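## Task

On the patch panel beneath the switch that has red port covers, with ports counted 1 to 24 starting at the left, take the lead out of port 19 and loop its cord into the nearest cable-manager ring on that port's left side; the plug may dangle. Do not unseat or draw outward any other plug, since that can fail the task. At the end, all other plugs must sit latched in their ports with latch levers raised, each lead must still pass through the manager rings it runs through, and no lead may be sharply kinked or wrapped around another.

## Robot and tools

Robot: two 6-joint arms, left_arm and right_arm, each with a parallel two-finger gripper and a wrist camera. Head cameras are cam_head_left and cam_head_right; wrist cameras are cam_left_wrist and cam_right_wrist (all 672x504).

Scene frame: origin on the floor under the centre of the robot's foot, +z up, +x forward, +y toward the robot's own left. left_arm is based at (+0.057, +0.244, +1.625) m, right_arm at (+0.057, -0.244, +1.625) m. Reported gripper positions are in metres in this frame and may be off by a few cm, more when reaching far. end_effector_position is the midpoint between the finger pads, about 1 cm short of the tips; fingers point along gripper +z and open along its y axis.

A row is always 14 numbers, every one in [-1, 1], even when only one arm moves: left_arm waist, shoulder, elbow, wrist pitch, wrist yaw, wrist roll, gripper opening, then the same seven for right_arm. The six joint numbers are scaled offsets, not angles: 1.0 equals 1.264 rad (waist), 1.32 (shoulder), 1.276 (elbow), 1.83 (wrist pitch), 6.358 (wrist yaw), 7.625 (wrist roll). They count from the Joint targets in effect when the action (or move) begins, not from the preceding row, so sending the same offset again moves further. The opening number is absolute: +1 fully open, -1 closed. Sending 0 for a joint holds its target; to keep a gripper unchanged, resend its current command, because 0 is a half-open command.

Joint ranges (rad): waist -2.880..2.880, shoulder 0.000..3.142, elbow 0.000..3.019, wrist pitch -1.693..1.571, wrist yaw -1.571..1.571, wrist roll -2.094..2.094. An action that would push a joint more than 0.084 rad beyond its range is rejected for both arms; if the first action of a call fails this, the whole call is rejected. Real ends may differ by up to 0.084 rad.

Tools:
- execute_actions(actions, cameras): actions is a list of actions; each action is a list of up to 15 rows, one per 1/30 s step, and a short action repeats its final row to fill 15 steps (0.5 s). An empty list just reports state and images.
- move(target, speed, blend, opening_speed, blocking, cameras): target is one 14-number row or a list of up to 15 rows; every row's offsets count from the same starting Joint targets. All joints move together (grippers travel on curves), with no collision avoidance. speed is the fastest joint's top speed in rad/s, 0.01 to 2, default 0.5, one value or one per target. blend (rad) rounds corners between listed targets; 0 stops at each. opening_speed sets how fast the finger command changes, per second on the -1..+1 scale, at least 0.2; use near the minimum for gentle grasps. Later targets' finger values are applied only after all motion halts there. blocking=false returns after about 0.5 s while the move continues. Total time is capped at 10 s.
- wait(seconds 0..10): lets time run with commands held; ends early when a running move ends.
- stop(): brakes the running move; needs distance to stop.
- zoom_image(camera, region [x0,y0,x1,y1] in pixels, at most 504x504): closer view of that camera's latest image.
- read_manual(section): licence texts only.
- finished_scene(scene 1 or 2): ends the scene for good; the goal must persist with the robot hands-off.

Result lines: Joint positions and Joint velocities per arm (rad, rad/s), then finger gap in m (0.094 fully open); Joint targets, the base for your next offsets; Tool commands; grip_measured on the opening scale (reads slightly wide when empty, narrower than a squeezed part); joint torques (drive output incl. gravity; joints 3 and 4 wrap at ±28 N m); end_effector_position and quat_wxyz. The move: line gives done, off_target (rest with a joint over 0.035 rad off), moving, held or fault, limits=held, and the worst joint error per arm. 'joint sent to its limit' means a joint hit its end; 'joint command not followed' means the clearance check altered targets. Per-step motion is capped, and a target over 110 mm from the current hand position is scaled back, so big moves take several actions.

Cautions: pulling or easing out any plug other than the target can fail the task; keep all leads in their rings and unkinked. Do not knock objects off the work area, drop things, slam, or press hard; avoid contact between the two arms. If an arm is stuck pushing, command targets back past its measured positions. Holding loads, stretched poses or pushing at unreachable targets heats motors (MOTOR HOT near 85 °C; at 100 °C the arm goes limp for 30-60 s). Faster, smoother, lower-effort motion is preferred.

Each tool is called after "Emit:" as a command line: name --argument value for each argument, lists and objects as JSON in quotes; but a table of rows of numbers goes row by row, as --pt "numbers of a row", without its own name.

## Session

Emit:
execute_actions --actions '[]'

Scene clock: 0.00 s.
left_arm: end_effector_position=(+0.5531, -0.1989, +1.0595) grip_measured=+1.000 end_effector_quat_wxyz=(+0.212, +0.564, +0.798, +0.017) | right_arm: end_effector_position=(+0.6806, -0.4765, +1.0537) grip_measured=+1.000 end_effector_quat_wxyz=(+0.318, +0.080, +0.925, -0.194)
Joint positions: left_arm=[0.787 1.85 1.501 0.659 -0.511 1.488 0.094] | right_arm=[-1.813 1.497 1.362 0.699 0.172 0.1 0.094]
Joint velocities: within noise
Joint torques (N m): no reading
Motor temperatures (°C): left_arm=[28 28 25 25 25 26 26] | right_arm=[28 27 25 27 25 26 29]
Heat: left arm: hottest waist 28 °C; right arm: hottest gripper 29 °C.
Joint targets: left_arm=[0.788 1.850 1.500 0.661 -0.511 1.488] | right_arm=[-1.813 1.495 1.364 0.703 0.172 0.101]
Tool commands: left_gripper/opening=+1.0 right_gripper/opening=+1.0

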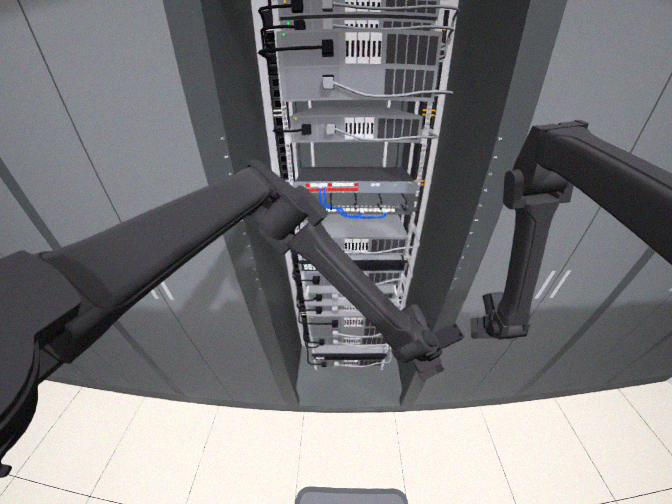

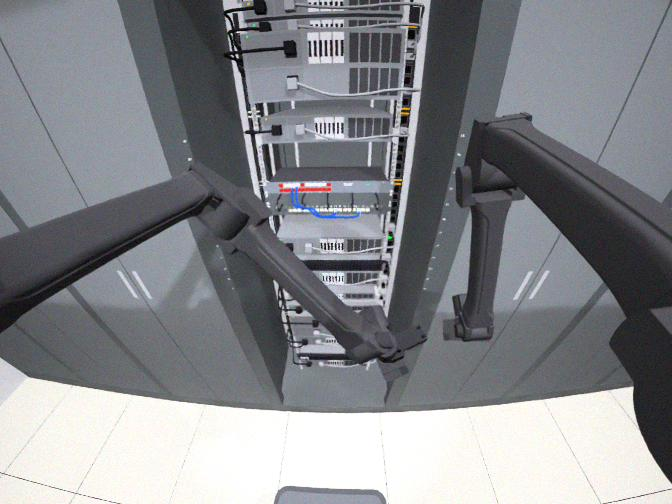

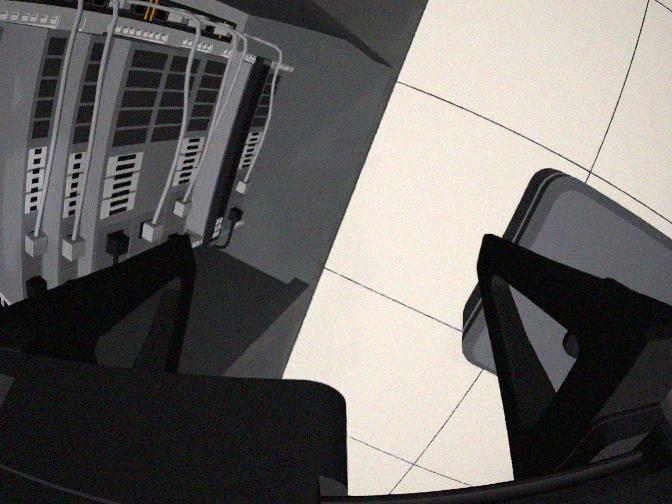

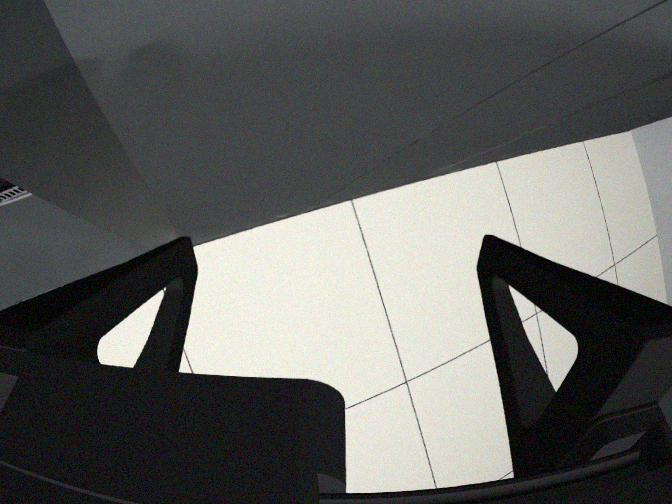

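Emit:
zoom_image --camera "cam_head_left" --region '[280, 160, 430, 270]'

Emit:
zoom_image --camera "cam_head_right" --region '[255, 160, 405, 270]'

Scaled by 3.360 from the camera's 672x504 image, which has a finer 960x720 frame.

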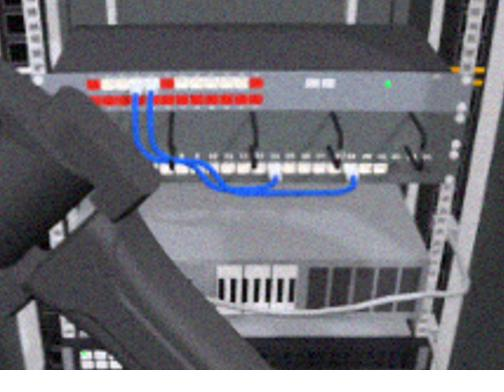

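Scaled by 3.360 from the camera's 672x504 image, which has a finer 960x720 frame.

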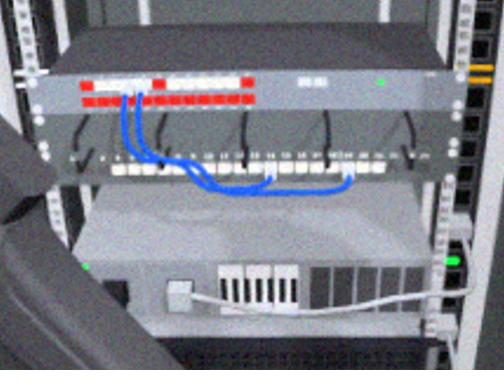

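Emit:
move --target '[0.811,-0.269,-0.107,0.023,0.053,-0.208,1,0,0,0,0,0,0,1]' --speed 0.8 --cameras '[]'

Emit:
move --target '[0,0,0,0,0,0,1,0.549,-0.177,-0.253,0.419,-0.027,-0.0725,1]' --speed 0.5

Scene clock: 84.53 s.
left_arm: end_effector_position=(+0.6785, +0.4784, +1.0504) grip_measured=+1.000 end_effector_quat_wxyz=(+0.312, -0.076, +0.926, +0.199) | right_arm: end_effector_position=(+0.6806, -0.4765, +1.0537) grip_measured=+1.000 end_effector_quat_wxyz=(+0.318, +0.080, +0.925, -0.194)
Joint positions: left_arm=[1.815 1.504 1.368 0.69 -0.176 -0.089 0.094] | right_arm=[-1.813 1.497 1.362 0.699 0.172 0.1 0.094]
Joint velocities: within noise
Joint torques (N m): left_arm=[5.25 -16.03 0.91 1.69 -0.11 -0.12] | right_arm=[-4.25 -19.25 0.87 2.21 0.32 -0.14]
Motor temperatures (°C): left_arm=[30 29 25 25 25 26 26] | right_arm=[28 30 25 27 25 26 28]
Heat: left arm: hottest waist 30 °C; right arm: hottest shoulder 30 °C.
Joint targets: left_arm=[1.813 1.495 1.363 0.703 -0.174 -0.099] | right_arm=[-1.813 1.495 1.364 0.703 0.172 0.101]
move: done
No camera images: "cameras" was empty.

Scene clock: 86.93 s.
left_arm: end_effector_position=(+0.6785, +0.4784, +1.0504) grip_measured=+1.000 end_effector_quat_wxyz=(+0.313, -0.076, +0.926, +0.199) | right_arm: end_effector_position=(+0.7553, -0.1145, +1.2848) grip_measured=+1.000 end_effector_quat_wxyz=(+0.618, -0.023, +0.785, +0.025)
Joint positions: left_arm=[1.815 1.504 1.368 0.69 -0.176 -0.09 0.094] | right_arm=[-1.133 1.278 1.048 1.452 0.004 -0.437 0.094]
Joint velocities: within noise
Joint torques (N m): left_arm=[5.66 -15.79 0.81 1.73 -0.12 -0.11] | right_arm=[6.18 -18.43 -0.38 3.03 -0.38 -0.32]
Motor temperatures (°C): left_arm=[30 29 25 25 25 26 26] | right_arm=[28 30 25 27 25 26 28]
Heat: left arm: hottest waist 30 °C; right arm: hottest shoulder 30 °C.
Joint targets: left_arm=[1.813 1.495 1.363 0.703 -0.174 -0.098] | right_arm=[-1.119 1.262 1.041 1.470 0.001 -0.452]
move: done

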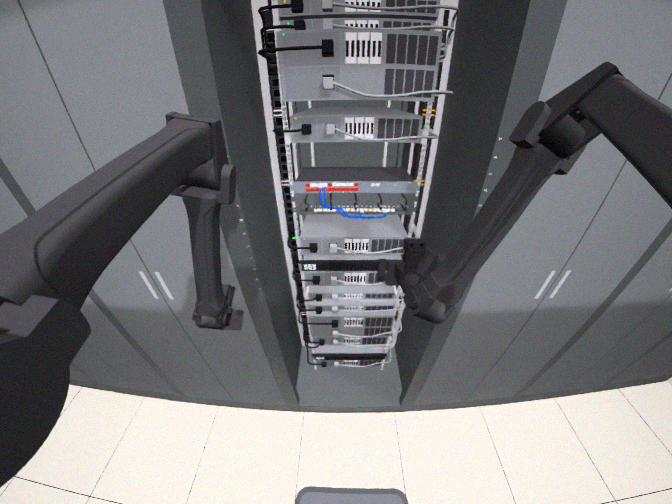

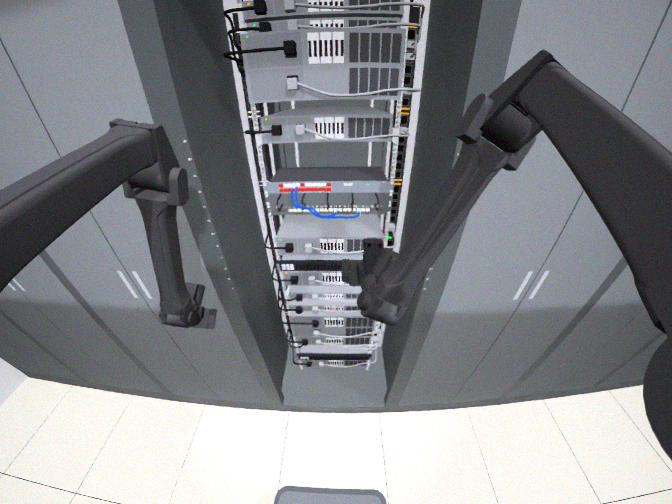

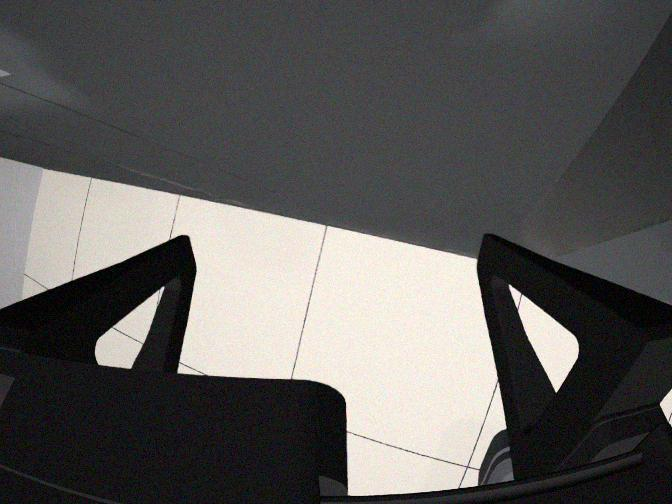

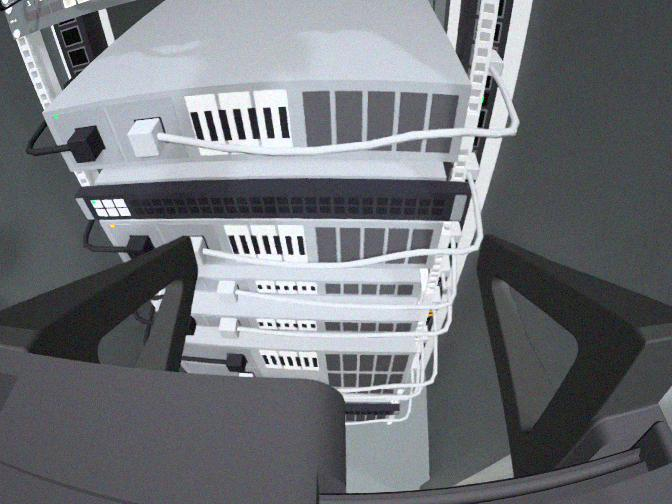

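Emit:
zoom_image --camera "cam_head_left" --region '[280, 170, 460, 340]'

Emit:
zoom_image --camera "cam_head_right" --region '[250, 170, 430, 340]'

Emit:
zoom_image --camera "cam_right_wrist" --region '[0, 0, 400, 130]'

Scaled by 2.800 from the camera's 672x504 image, which has a finer 960x720 frame.

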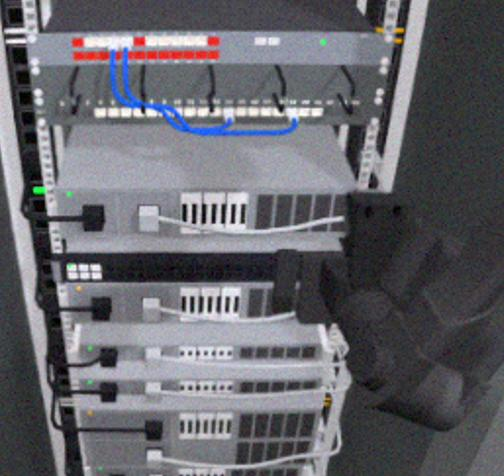

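Scaled by 2.800 from the camera's 672x504 image, which has a finer 960x720 frame.

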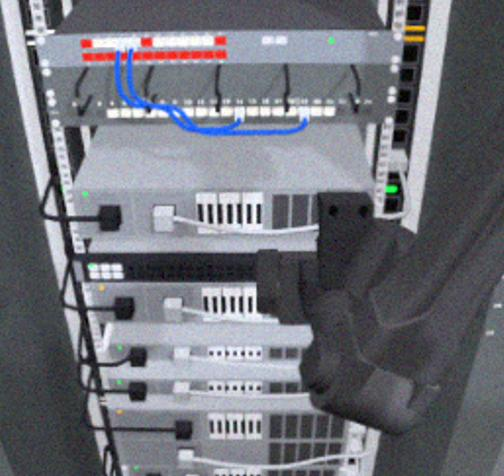

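Scaled by 1.260 from the camera's 672x504 image, which has a finer 960x720 frame.

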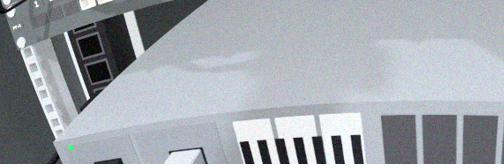

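Emit:
move --target '[0,0,0,0,0,0,1,0.115,-0.064,0.022,0.03,-0.001,-0.0176,1]' --speed 0.5 --cameras '["cam_right_wrist","cam_head_left"]'

Scene clock: 107.20 s.
left_arm: end_effector_position=(+0.6785, +0.4784, +1.0504) grip_measured=+1.000 end_effector_quat_wxyz=(+0.313, -0.076, +0.926, +0.199) | right_arm: end_effector_position=(+0.7949, -0.0994, +1.3757) grip_measured=+1.000 end_effector_quat_wxyz=(+0.681, -0.007, +0.732, +0.012)
Joint positions: left_arm=[1.815 1.504 1.368 0.69 -0.176 -0.091 0.094] | right_arm=[-0.99 1.184 1.062 1.51 -0.003 -0.572 0.094]
Joint velocities: within noise
Joint torques (N m): left_arm=[5.48 -16.03 0.81 1.63 -0.12 -0.11] | right_arm=[6.95 -16.38 1.95 2.8 -0.46 -0.31]
Motor temperatures (°C): left_arm=[29 31 25 25 25 26 25] | right_arm=[28 31 25 27 26 26 28]
Heat: left arm: hottest shoulder 31 °C; right arm: hottest shoulder 31 °C.
Joint targets: left_arm=[1.813 1.495 1.363 0.703 -0.174 -0.098] | right_arm=[-0.974 1.177 1.069 1.525 -0.006 -0.587]
move: done
Images, in order (width x height): cam_head_left 672x504, cam_right_wrist 672x504.

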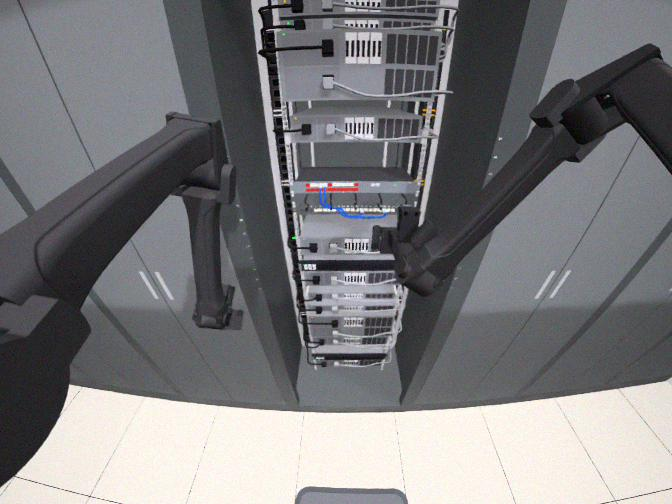

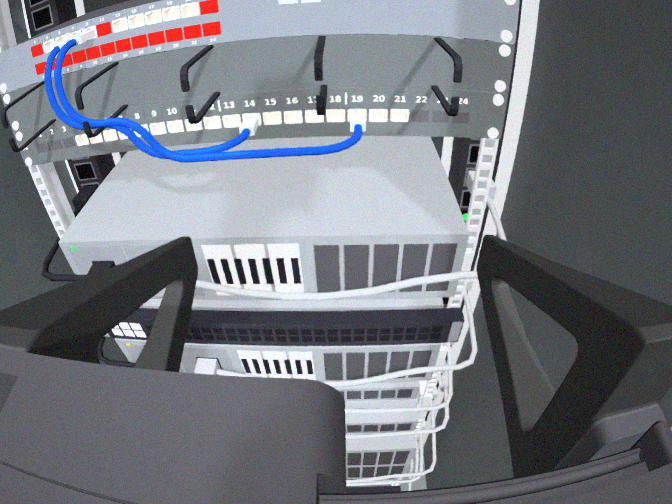

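Great view.

Emit:
zoom_image --camera "cam_right_wrist" --region '[0, 0, 260, 200]'

Emit:
zoom_image --camera "cam_right_wrist" --region '[240, 0, 500, 200]'

Scaled by 1.938 from the camera's 672x504 image, which has a finer 960x720 frame.

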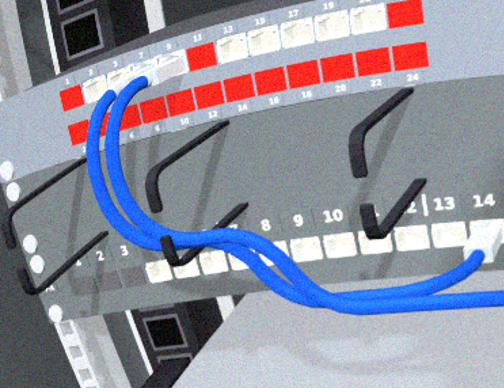

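Scaled by 1.938 from the camera's 672x504 image, which has a finer 960x720 frame.

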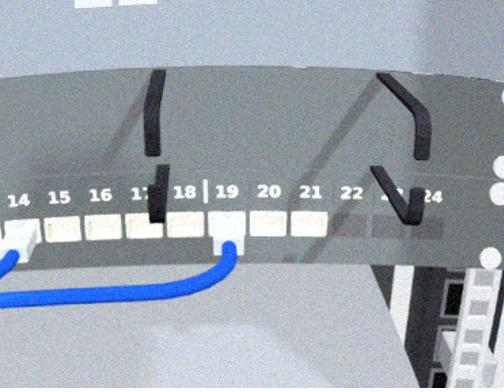

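Emit:
move --target '[0,0,0,0,0,0,1,-0.084,0.1147,0.255,-0.083,-0.0115,0.2206,0.2]' --speed 0.8 --cameras '["cam_right_wrist","cam_head_left"]'

Emit:
zoom_image --camera "cam_right_wrist" --region '[200, 100, 500, 400]'

Scene clock: 154.80 s.
left_arm: end_effector_position=(+0.6785, +0.4784, +1.0504) grip_measured=+1.000 end_effector_quat_wxyz=(+0.313, -0.076, +0.926, +0.199) | right_arm: end_effector_position=(+0.8764, -0.0984, +1.3433) grip_measured=+0.202 end_effector_quat_wxyz=(+0.482, +0.491, +0.507, +0.519)
Joint positions: left_arm=[1.815 1.504 1.368 0.69 -0.176 -0.091 0.094] | right_arm=[-1.059 1.308 1.369 1.38 -0.075 1.081 0.056]
Joint velocities: within noise
Joint torques (N m): left_arm=[5.77 -15.62 0.81 1.72 -0.15 -0.11] | right_arm=[4.07 -17.79 5.44 2.03 -0.45 -0.12]
Motor temperatures (°C): left_arm=[28 32 25 25 25 26 25] | right_arm=[28 30 26 26 26 26 28]
Heat: left arm: hottest shoulder 32 °C; right arm: hottest shoulder 30 °C.
Joint targets: left_arm=[1.813 1.495 1.363 0.703 -0.174 -0.098] | right_arm=[-1.080 1.329 1.394 1.373 -0.078 1.096]
move: done
Images, in order (width x height): cam_head_left 672x504, cam_right_wrist 672x504.

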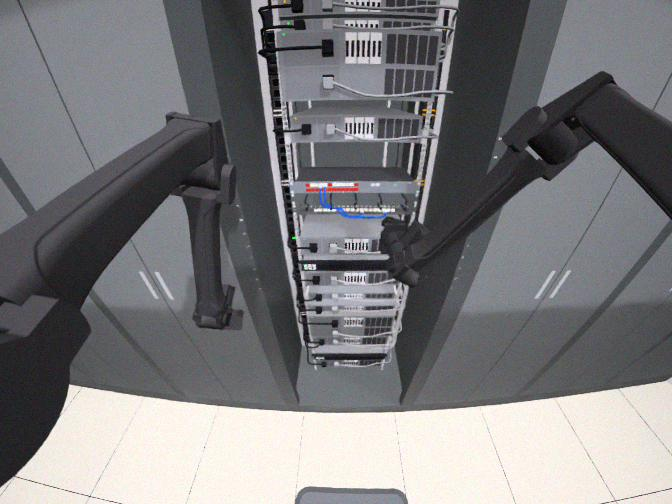

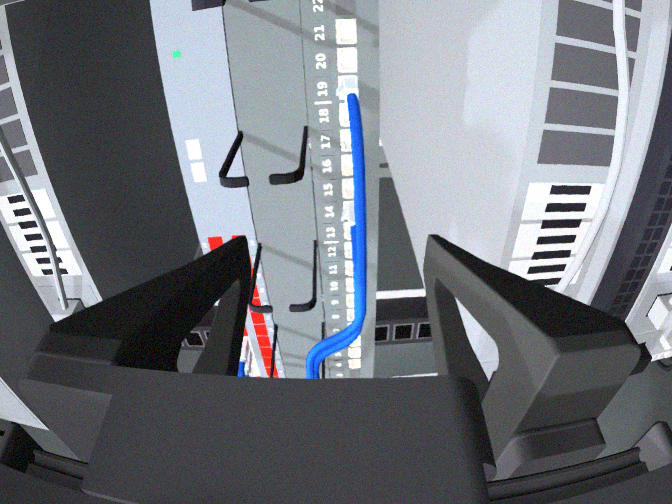

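Scaled by 1.680 from the camera's 672x504 image, which has a finer 960x720 frame.

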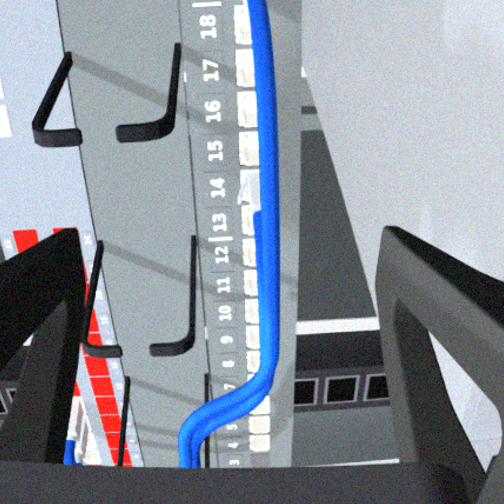

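Emit:
zoom_image --camera "cam_right_wrist" --region '[300, 40, 400, 140]'

Scaled by 5.040 from the camera's 672x504 image, which has a finer 960x720 frame.

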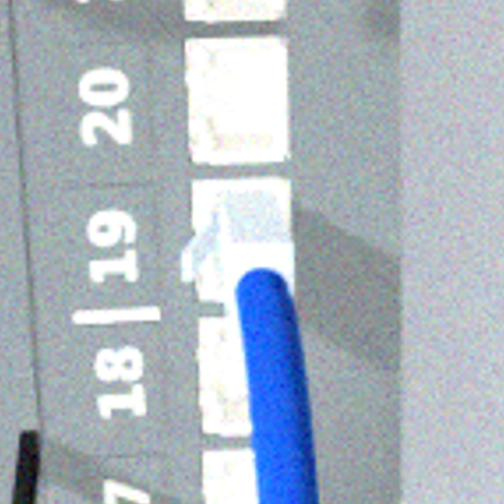

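Emit:
move --target '[0,0,0,0,0,0,1,-0.0625,0.116,0.323,-0.0785,-0.0174,0.010,-0.4]' --speed 0.3 --cameras '["cam_right_wrist"]'

Emit:
zoom_image --camera "cam_right_wrist" --region '[200, 50, 450, 300]'

Scene clock: 219.13 s.
left_arm: end_effector_position=(+0.6785, +0.4784, +1.0504) grip_measured=+1.000 end_effector_quat_wxyz=(+0.313, -0.076, +0.926, +0.199) | right_arm: end_effector_position=(+0.9704, -0.1106, +1.3305) grip_measured=-0.398 end_effector_quat_wxyz=(+0.504, +0.441, +0.488, +0.560)
Joint positions: left_arm=[1.815 1.504 1.368 0.69 -0.176 -0.091 0.094] | right_arm=[-1.138 1.458 1.768 1.237 -0.185 1.157 0.028]
Joint velocities: within noise
Joint torques (N m): left_arm=[5.19 -15.91 0.96 1.7 -0.17 -0.13] | right_arm=[4.31 -20.54 9.11 2.04 -0.42 -0.13]
Motor temperatures (°C): left_arm=[28 33 25 25 25 25 25] | right_arm=[28 31 27 26 26 26 28]
Heat: left arm: hottest shoulder 33 °C; right arm: hottest shoulder 31 °C.
Joint targets: left_arm=[1.813 1.495 1.363 0.703 -0.174 -0.098] | right_arm=[-1.159 1.482 1.807 1.229 -0.189 1.172]
move: off_target (right_arm); right_arm: the elbow is farthest, 0.038 rad from its target
Images, in order (width x height): cam_right_wrist 672x504.

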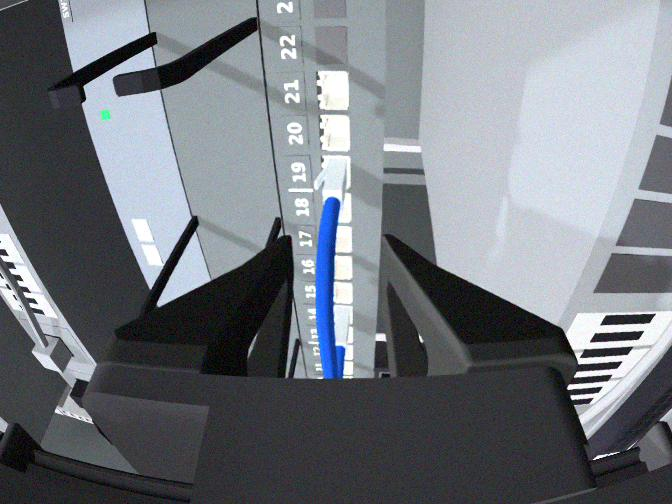

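Scaled by 2.016 from the camera's 672x504 image, which has a finer 960x720 frame.

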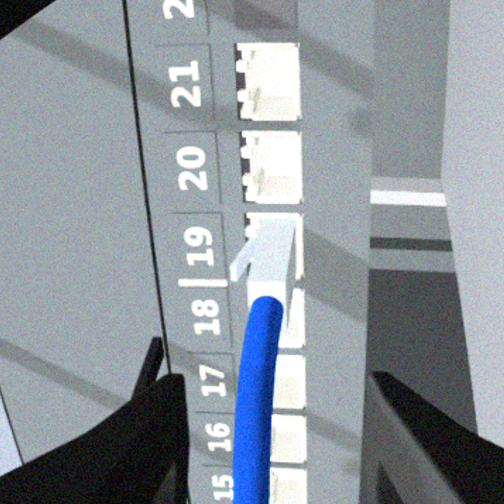

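Emit:
move --target '[0,0,0,0,0,0,1,0.026,0.015,0.058,-0.032,0,-0.002,-0.4]' --speed 0.15 --cameras '["cam_right_wrist"]'

Emit:
zoom_image --camera "cam_right_wrist" --region '[200, 50, 450, 300]'

Scene clock: 241.97 s.
left_arm: end_effector_position=(+0.6785, +0.4784, +1.0504) grip_measured=+1.000 end_effector_quat_wxyz=(+0.313, -0.076, +0.926, +0.199) | right_arm: end_effector_position=(+0.9891, -0.1111, +1.3301) grip_measured=-0.398 end_effector_quat_wxyz=(+0.502, +0.442, +0.490, +0.560)
Joint positions: left_arm=[1.815 1.504 1.368 0.69 -0.176 -0.091 0.094] | right_arm=[-1.138 1.478 1.841 1.178 -0.186 1.158 0.028]
Joint velocities: within noise
Joint torques (N m): left_arm=[5.6 -15.97 0.9 1.78 -0.12 -0.12] | right_arm=[7 -21.66 9.77 2.07 -0.4 -0.26]
Motor temperatures (°C): left_arm=[28 33 25 25 25 25 25] | right_arm=[28 30 29 26 26 26 28]
Heat: left arm: hottest shoulder 33 °C; right arm: hottest shoulder 30 °C.
Joint targets: left_arm=[1.813 1.495 1.363 0.703 -0.174 -0.098] | right_arm=[-1.126 1.502 1.881 1.171 -0.189 1.157]
move: off_target (right_arm); right_arm: the elbow is farthest, 0.040 rad from its target
Images, in order (width x height): cam_right_wrist 672x504.

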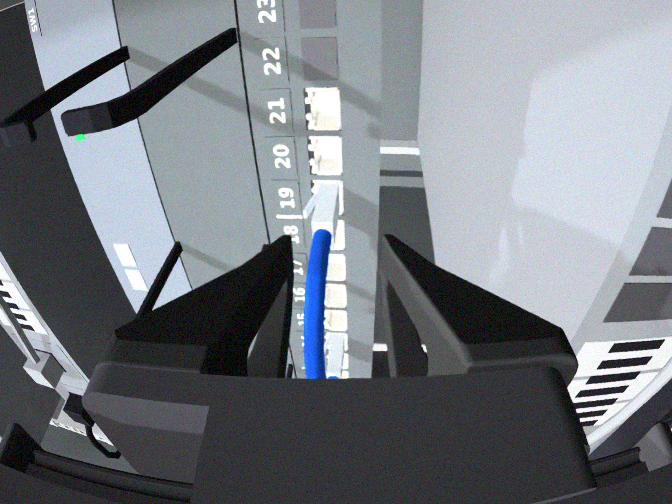

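Scaled by 2.016 from the camera's 672x504 image, which has a finer 960x720 frame.

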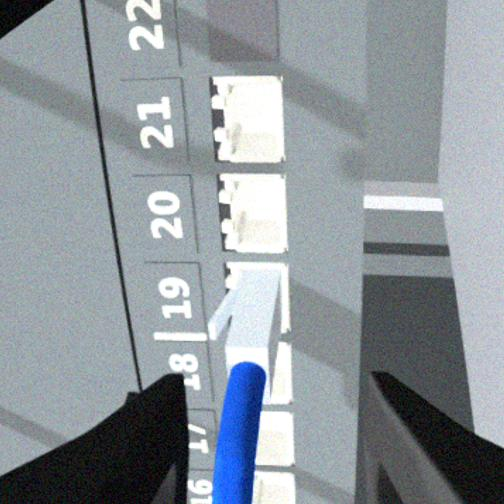

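Emit:
move --target '[0,0,0,0,0,0,1,0.006,-0.012,-0.012,0.006,0,0,-0.4]' --speed 0.15 --cameras '[]'

Scene clock: 255.10 s.
left_arm: end_effector_position=(+0.6785, +0.4784, +1.0504) grip_measured=+1.000 end_effector_quat_wxyz=(+0.313, -0.076, +0.926, +0.199) | right_arm: end_effector_position=(+0.9887, -0.1105, +1.3289) grip_measured=-0.398 end_effector_quat_wxyz=(+0.501, +0.442, +0.490, +0.560)
Joint positions: left_arm=[1.815 1.504 1.368 0.69 -0.176 -0.091 0.094] | right_arm=[-1.138 1.479 1.841 1.177 -0.186 1.158 0.028]
Joint velocities: within noise
Joint torques (N m): left_arm=[5.36 -16.03 0.91 1.59 -0.13 -0.13] | right_arm=[8.06 -22.89 8.21 2.55 -0.39 -0.26]
Motor temperatures (°C): left_arm=[28 33 25 25 25 25 25] | right_arm=[28 31 30 26 26 26 28]
Heat: left arm: hottest shoulder 33 °C; right arm: hottest shoulder 31 °C.
Joint targets: left_arm=[1.813 1.495 1.363 0.703 -0.174 -0.098] | right_arm=[-1.119 1.486 1.865 1.182 -0.189 1.157]
move: done
No camera images: "cameras" was empty.

Emit:
move --target '[0,0,0,0,0,0,1,0.012,0.017,0.040,-0.018,0,-0.0018,-0.35]' --speed 0.15 --cameras '["cam_right_wrist"]'

Emit:
zoom_image --camera "cam_right_wrist" --region '[200, 50, 450, 300]'

Scene clock: 260.10 s.
left_arm: end_effector_position=(+0.6785, +0.4784, +1.0504) grip_measured=+1.000 end_effector_quat_wxyz=(+0.313, -0.076, +0.926, +0.199) | right_arm: end_effector_position=(+0.9983, -0.1079, +1.3350) grip_measured=-0.352 end_effector_quat_wxyz=(+0.501, +0.444, +0.485, +0.564)
Joint positions: left_arm=[1.815 1.504 1.368 0.69 -0.176 -0.091 0.094] | right_arm=[-1.126 1.486 1.876 1.156 -0.186 1.158 0.03]
Joint velocities: within noise
Joint torques (N m): left_arm=[5.3 -16.03 0.87 1.7 -0.13 -0.13] | right_arm=[8.23 -21.54 9.98 2.02 -0.39 -0.38]
Motor temperatures (°C): left_arm=[28 33 25 25 25 25 25] | right_arm=[28 31 30 26 26 26 28]
Heat: left arm: hottest shoulder 33 °C; right arm: hottest shoulder 31 °C.
Joint targets: left_arm=[1.813 1.495 1.363 0.703 -0.174 -0.098] | right_arm=[-1.103 1.508 1.917 1.149 -0.189 1.143]
move: off_target (right_arm); right_arm: the elbow is farthest, 0.040 rad from its target
Images, in order (width x height): cam_right_wrist 672x504.

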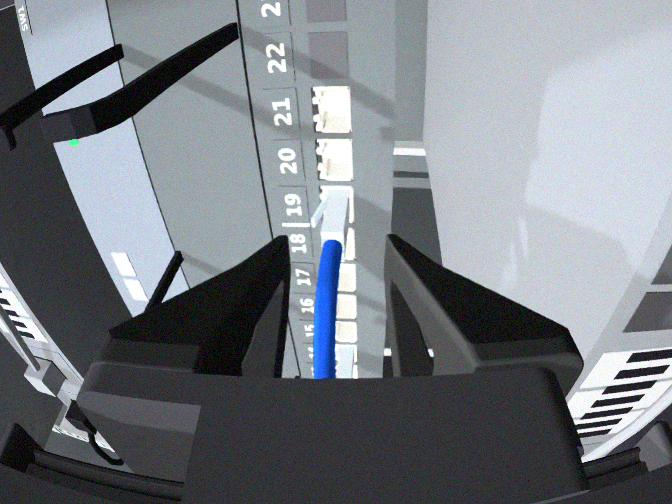

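Scaled by 2.016 from the camera's 672x504 image, which has a finer 960x720 frame.

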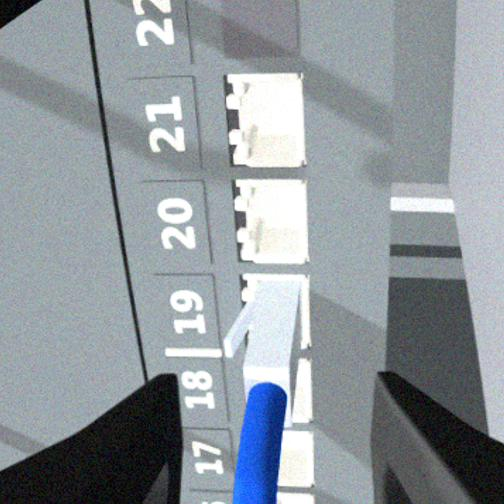

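Emit:
move --target '[0,0,0,0,0,0,1,-0.0388,0.0083,0.032,-0.016,0,0,-0.45]' --speed 0.1 --cameras '["cam_right_wrist"]'

Emit:
zoom_image --camera "cam_right_wrist" --region '[200, 100, 450, 350]'

Scene clock: 272.70 s.
left_arm: end_effector_position=(+0.6785, +0.4784, +1.0504) grip_measured=+1.000 end_effector_quat_wxyz=(+0.313, -0.076, +0.926, +0.199) | right_arm: end_effector_position=(+1.0080, -0.1111, +1.3354) grip_measured=-0.448 end_effector_quat_wxyz=(+0.502, +0.442, +0.487, +0.562)
Joint positions: left_arm=[1.815 1.504 1.368 0.69 -0.176 -0.091 0.094] | right_arm=[-1.131 1.495 1.914 1.127 -0.186 1.157 0.026]
Joint velocities: within noise
Joint torques (N m): left_arm=[5.07 -15.85 0.85 1.69 -0.15 -0.13] | right_arm=[4.48 -21.6 10.44 1.95 -0.39 -0.37]
Motor temperatures (°C): left_arm=[28 33 25 25 25 25 25] | right_arm=[28 32 30 26 26 26 28]
Heat: left arm: hottest shoulder 33 °C; right arm: hottest shoulder 32 °C.
Joint targets: left_arm=[1.813 1.495 1.363 0.703 -0.174 -0.098] | right_arm=[-1.153 1.519 1.957 1.119 -0.189 1.143]
move: off_target (right_arm); right_arm: the elbow is farthest, 0.044 rad from its target
Images, in order (width x height): cam_right_wrist 672x504.

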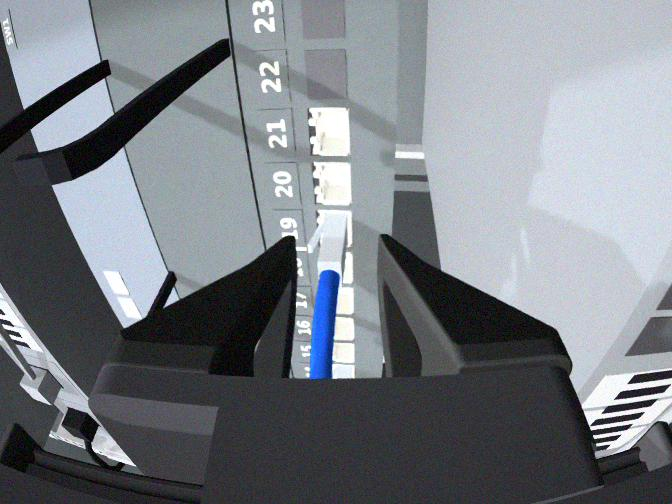

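Scaled by 2.016 from the camera's 672x504 image, which has a finer 960x720 frame.

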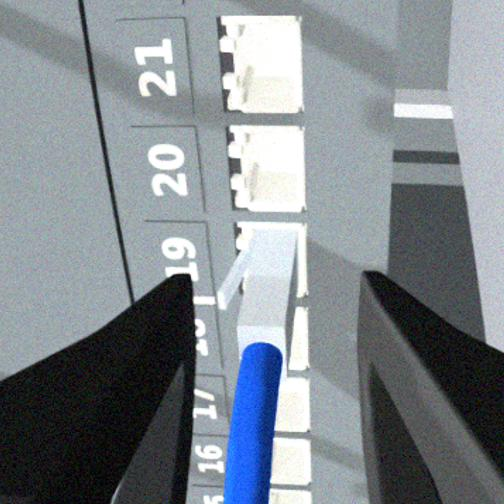

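Emit:
move --target '[0,0,0,0,0,0,1,0,0,0,0,0,0,-0.95]' --opening_speed 0.25 --cameras '["cam_right_wrist"]'

Emit:
zoom_image --camera "cam_right_wrist" --region '[200, 100, 450, 350]'

Scene clock: 291.10 s.
left_arm: end_effector_position=(+0.6785, +0.4784, +1.0504) grip_measured=+1.000 end_effector_quat_wxyz=(+0.313, -0.076, +0.926, +0.199) | right_arm: end_effector_position=(+1.0075, -0.1107, +1.3355) grip_measured=-0.884 end_effector_quat_wxyz=(+0.504, +0.439, +0.488, +0.561)
Joint positions: left_arm=[1.815 1.504 1.368 0.69 -0.176 -0.091 0.094] | right_arm=[-1.132 1.496 1.915 1.13 -0.19 1.151 0.005]
Joint velocities: within noise
Joint torques (N m): left_arm=[5.6 -15.85 0.96 1.72 -0.11 -0.13] | right_arm=[4.54 -22.01 10.45 1.96 -0.24 -0.31]
Motor temperatures (°C): left_arm=[28 33 25 25 25 25 25] | right_arm=[28 31 32 26 26 26 28]
Heat: left arm: hottest shoulder 33 °C; right arm: hottest elbow 32 °C.
Joint targets: left_arm=[1.813 1.495 1.363 0.703 -0.174 -0.098] | right_arm=[-1.153 1.519 1.957 1.119 -0.189 1.143]
move: off_target (right_arm); right_arm: the elbow is farthest, 0.042 rad from its target
Images, in order (width x height): cam_right_wrist 672x504.

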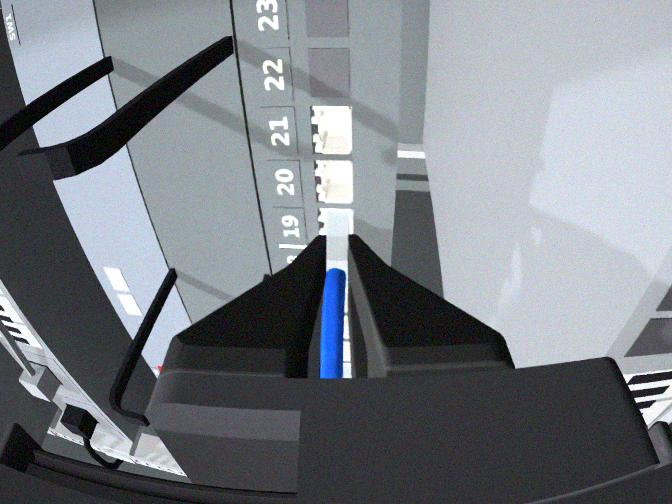

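Scaled by 2.016 from the camera's 672x504 image, which has a finer 960x720 frame.

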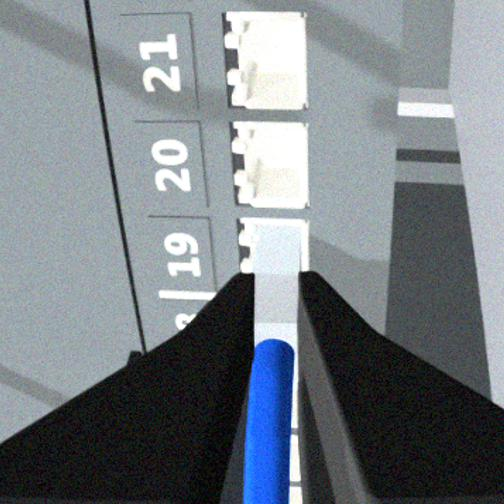

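Emit:
move --target '[0,0,0,0,0,0,1,-0.004,-0.075,-0.1857,0.096,0,0,-0.95]' --speed 0.12 --cameras '["cam_right_wrist","cam_head_left"]'

Scene clock: 301.63 s.
left_arm: end_effector_position=(+0.6785, +0.4784, +1.0504) grip_measured=+1.000 end_effector_quat_wxyz=(+0.313, -0.076, +0.926, +0.199) | right_arm: end_effector_position=(+0.9601, -0.1100, +1.3337) grip_measured=-0.888 end_effector_quat_wxyz=(+0.509, +0.437, +0.486, +0.560)
Joint positions: left_arm=[1.815 1.504 1.368 0.69 -0.176 -0.091 0.094] | right_arm=[-1.136 1.448 1.73 1.277 -0.188 1.15 0.005]
Joint velocities: within noise
Joint torques (N m): left_arm=[5.25 -15.79 0.83 1.66 -0.15 -0.13] | right_arm=[4.07 -24.94 4.44 2.91 -0.34 -0.32]
Motor temperatures (°C): left_arm=[28 33 25 25 25 25 25] | right_arm=[28 32 32 26 26 26 28]
Heat: left arm: hottest shoulder 33 °C; right arm: hottest shoulder 32 °C.
Joint targets: left_arm=[1.813 1.495 1.363 0.703 -0.174 -0.098] | right_arm=[-1.158 1.420 1.720 1.295 -0.189 1.143]
move: done
Images, in order (width x height): cam_head_left 672x504, cam_right_wrist 672x504.

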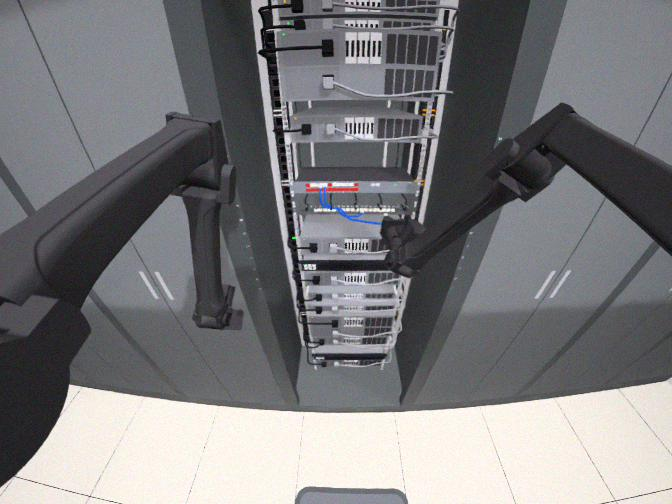

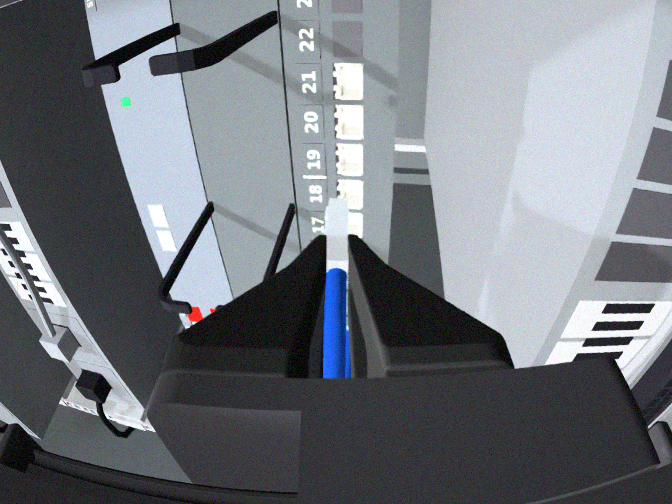

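Emit:
zoom_image --camera "cam_head_left" --region '[290, 170, 440, 280]'

Emit:
zoom_image --camera "cam_head_right" --region '[260, 170, 410, 280]'

Scaled by 3.360 from the camera's 672x504 image, which has a finer 960x720 frame.

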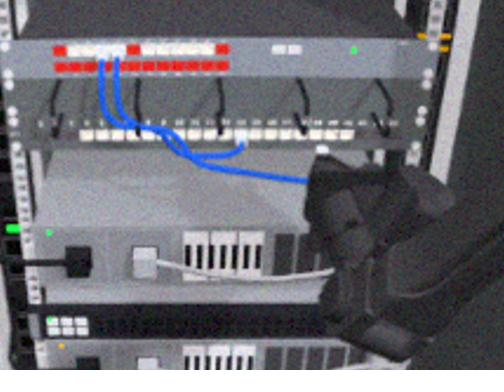

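This scene's latest camera images include none from cam_head_right. They are from: cam_head_left, cam_right_wrist. cam_head_right's image comes with the result of a call that names it in "cameras".

Emit:
move --pt "-0.6987 0 0 0 0 -0.1091 0 0 0 0 0 0 0 -0.95" --pt "-0.6987 -0.1889 -0.0687 0.365 0.0422 -0.1091 0 0 0 0 0 0 0 -0.95" --speed 0.6 --blend 0.1

Scene clock: 342.33 s.
left_arm: end_effector_position=(+0.8603, +0.0588, +1.3798) grip_measured=+0.003 end_effector_quat_wxyz=(+0.473, -0.473, +0.532, -0.520) | right_arm: end_effector_position=(+0.9597, -0.1100, +1.3337) grip_measured=-0.888 end_effector_quat_wxyz=(+0.509, +0.437, +0.486, +0.560)
Joint positions: left_arm=[0.936 1.249 1.281 1.356 0.092 -0.922 0.047] | right_arm=[-1.136 1.448 1.728 1.278 -0.188 1.15 0.005]
Joint velocities: within noise
Joint torques (N m): left_arm=[-5.89 -14.62 2.44 2 0.51 0.01] | right_arm=[4.07 -25.11 4.4 3 -0.33 -0.32]
Motor temperatures (°C): left_arm=[28 33 25 25 25 25 25] | right_arm=[28 37 29 26 26 26 30]
Heat: left arm: hottest shoulder 33 °C; right arm: hottest shoulder 37 °C.
Joint targets: left_arm=[0.930 1.245 1.276 1.371 0.094 -0.930] | right_arm=[-1.158 1.420 1.720 1.295 -0.189 1.143]
move: done

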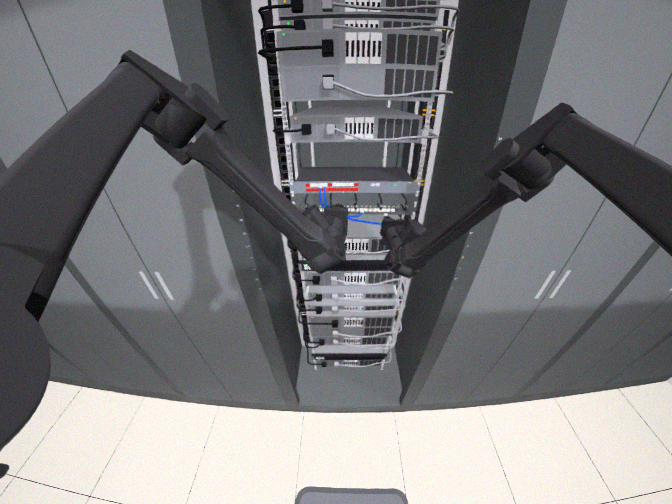

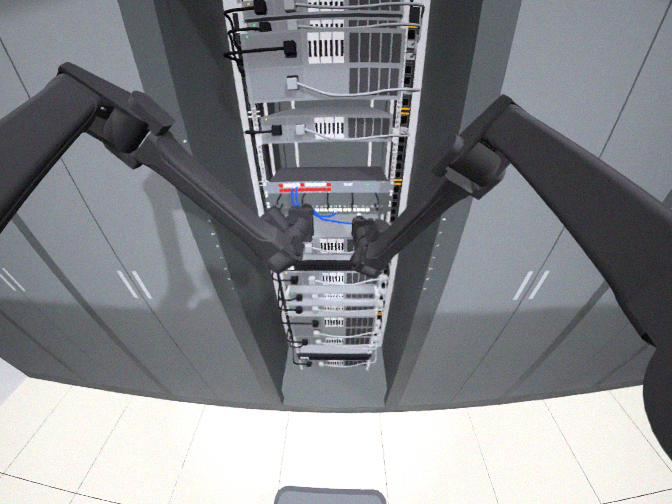

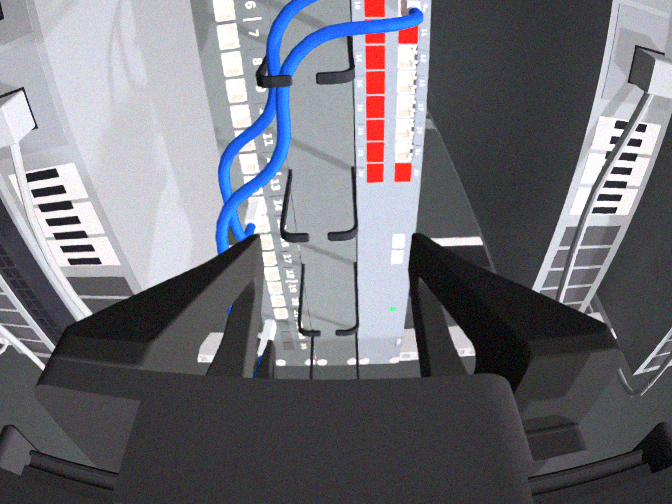

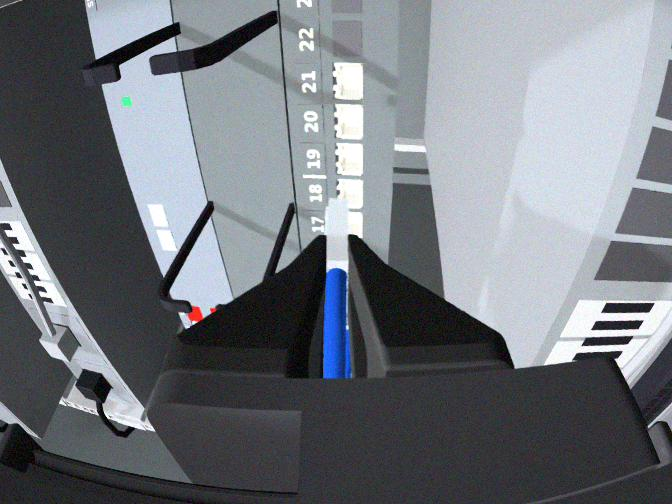

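Emit:
zoom_image --camera "cam_left_wrist" --region '[180, 0, 440, 260]'

Emit:
zoom_image --camera "cam_left_wrist" --region '[180, 200, 400, 400]'

Scaled by 1.938 from the camera's 672x504 image, which has a finer 960x720 frame.

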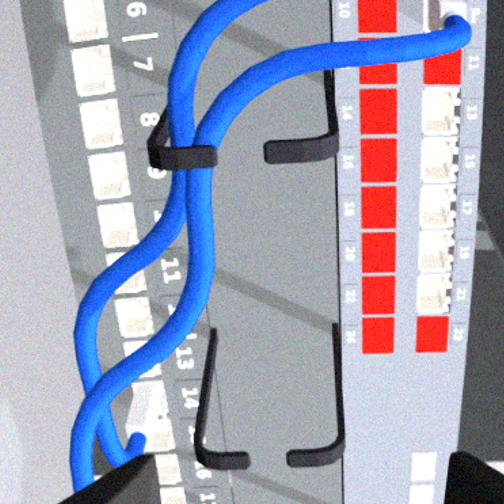

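Scaled by 2.291 from the camera's 672x504 image, which has a finer 960x720 frame.

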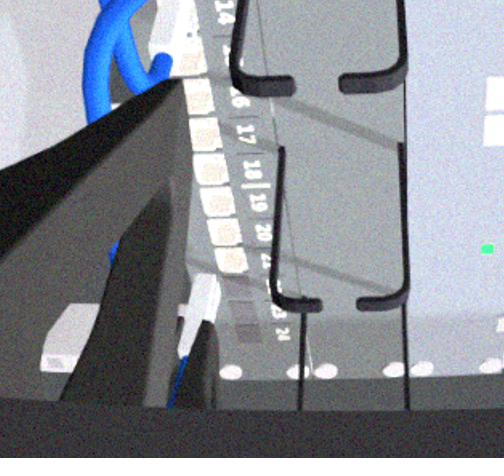

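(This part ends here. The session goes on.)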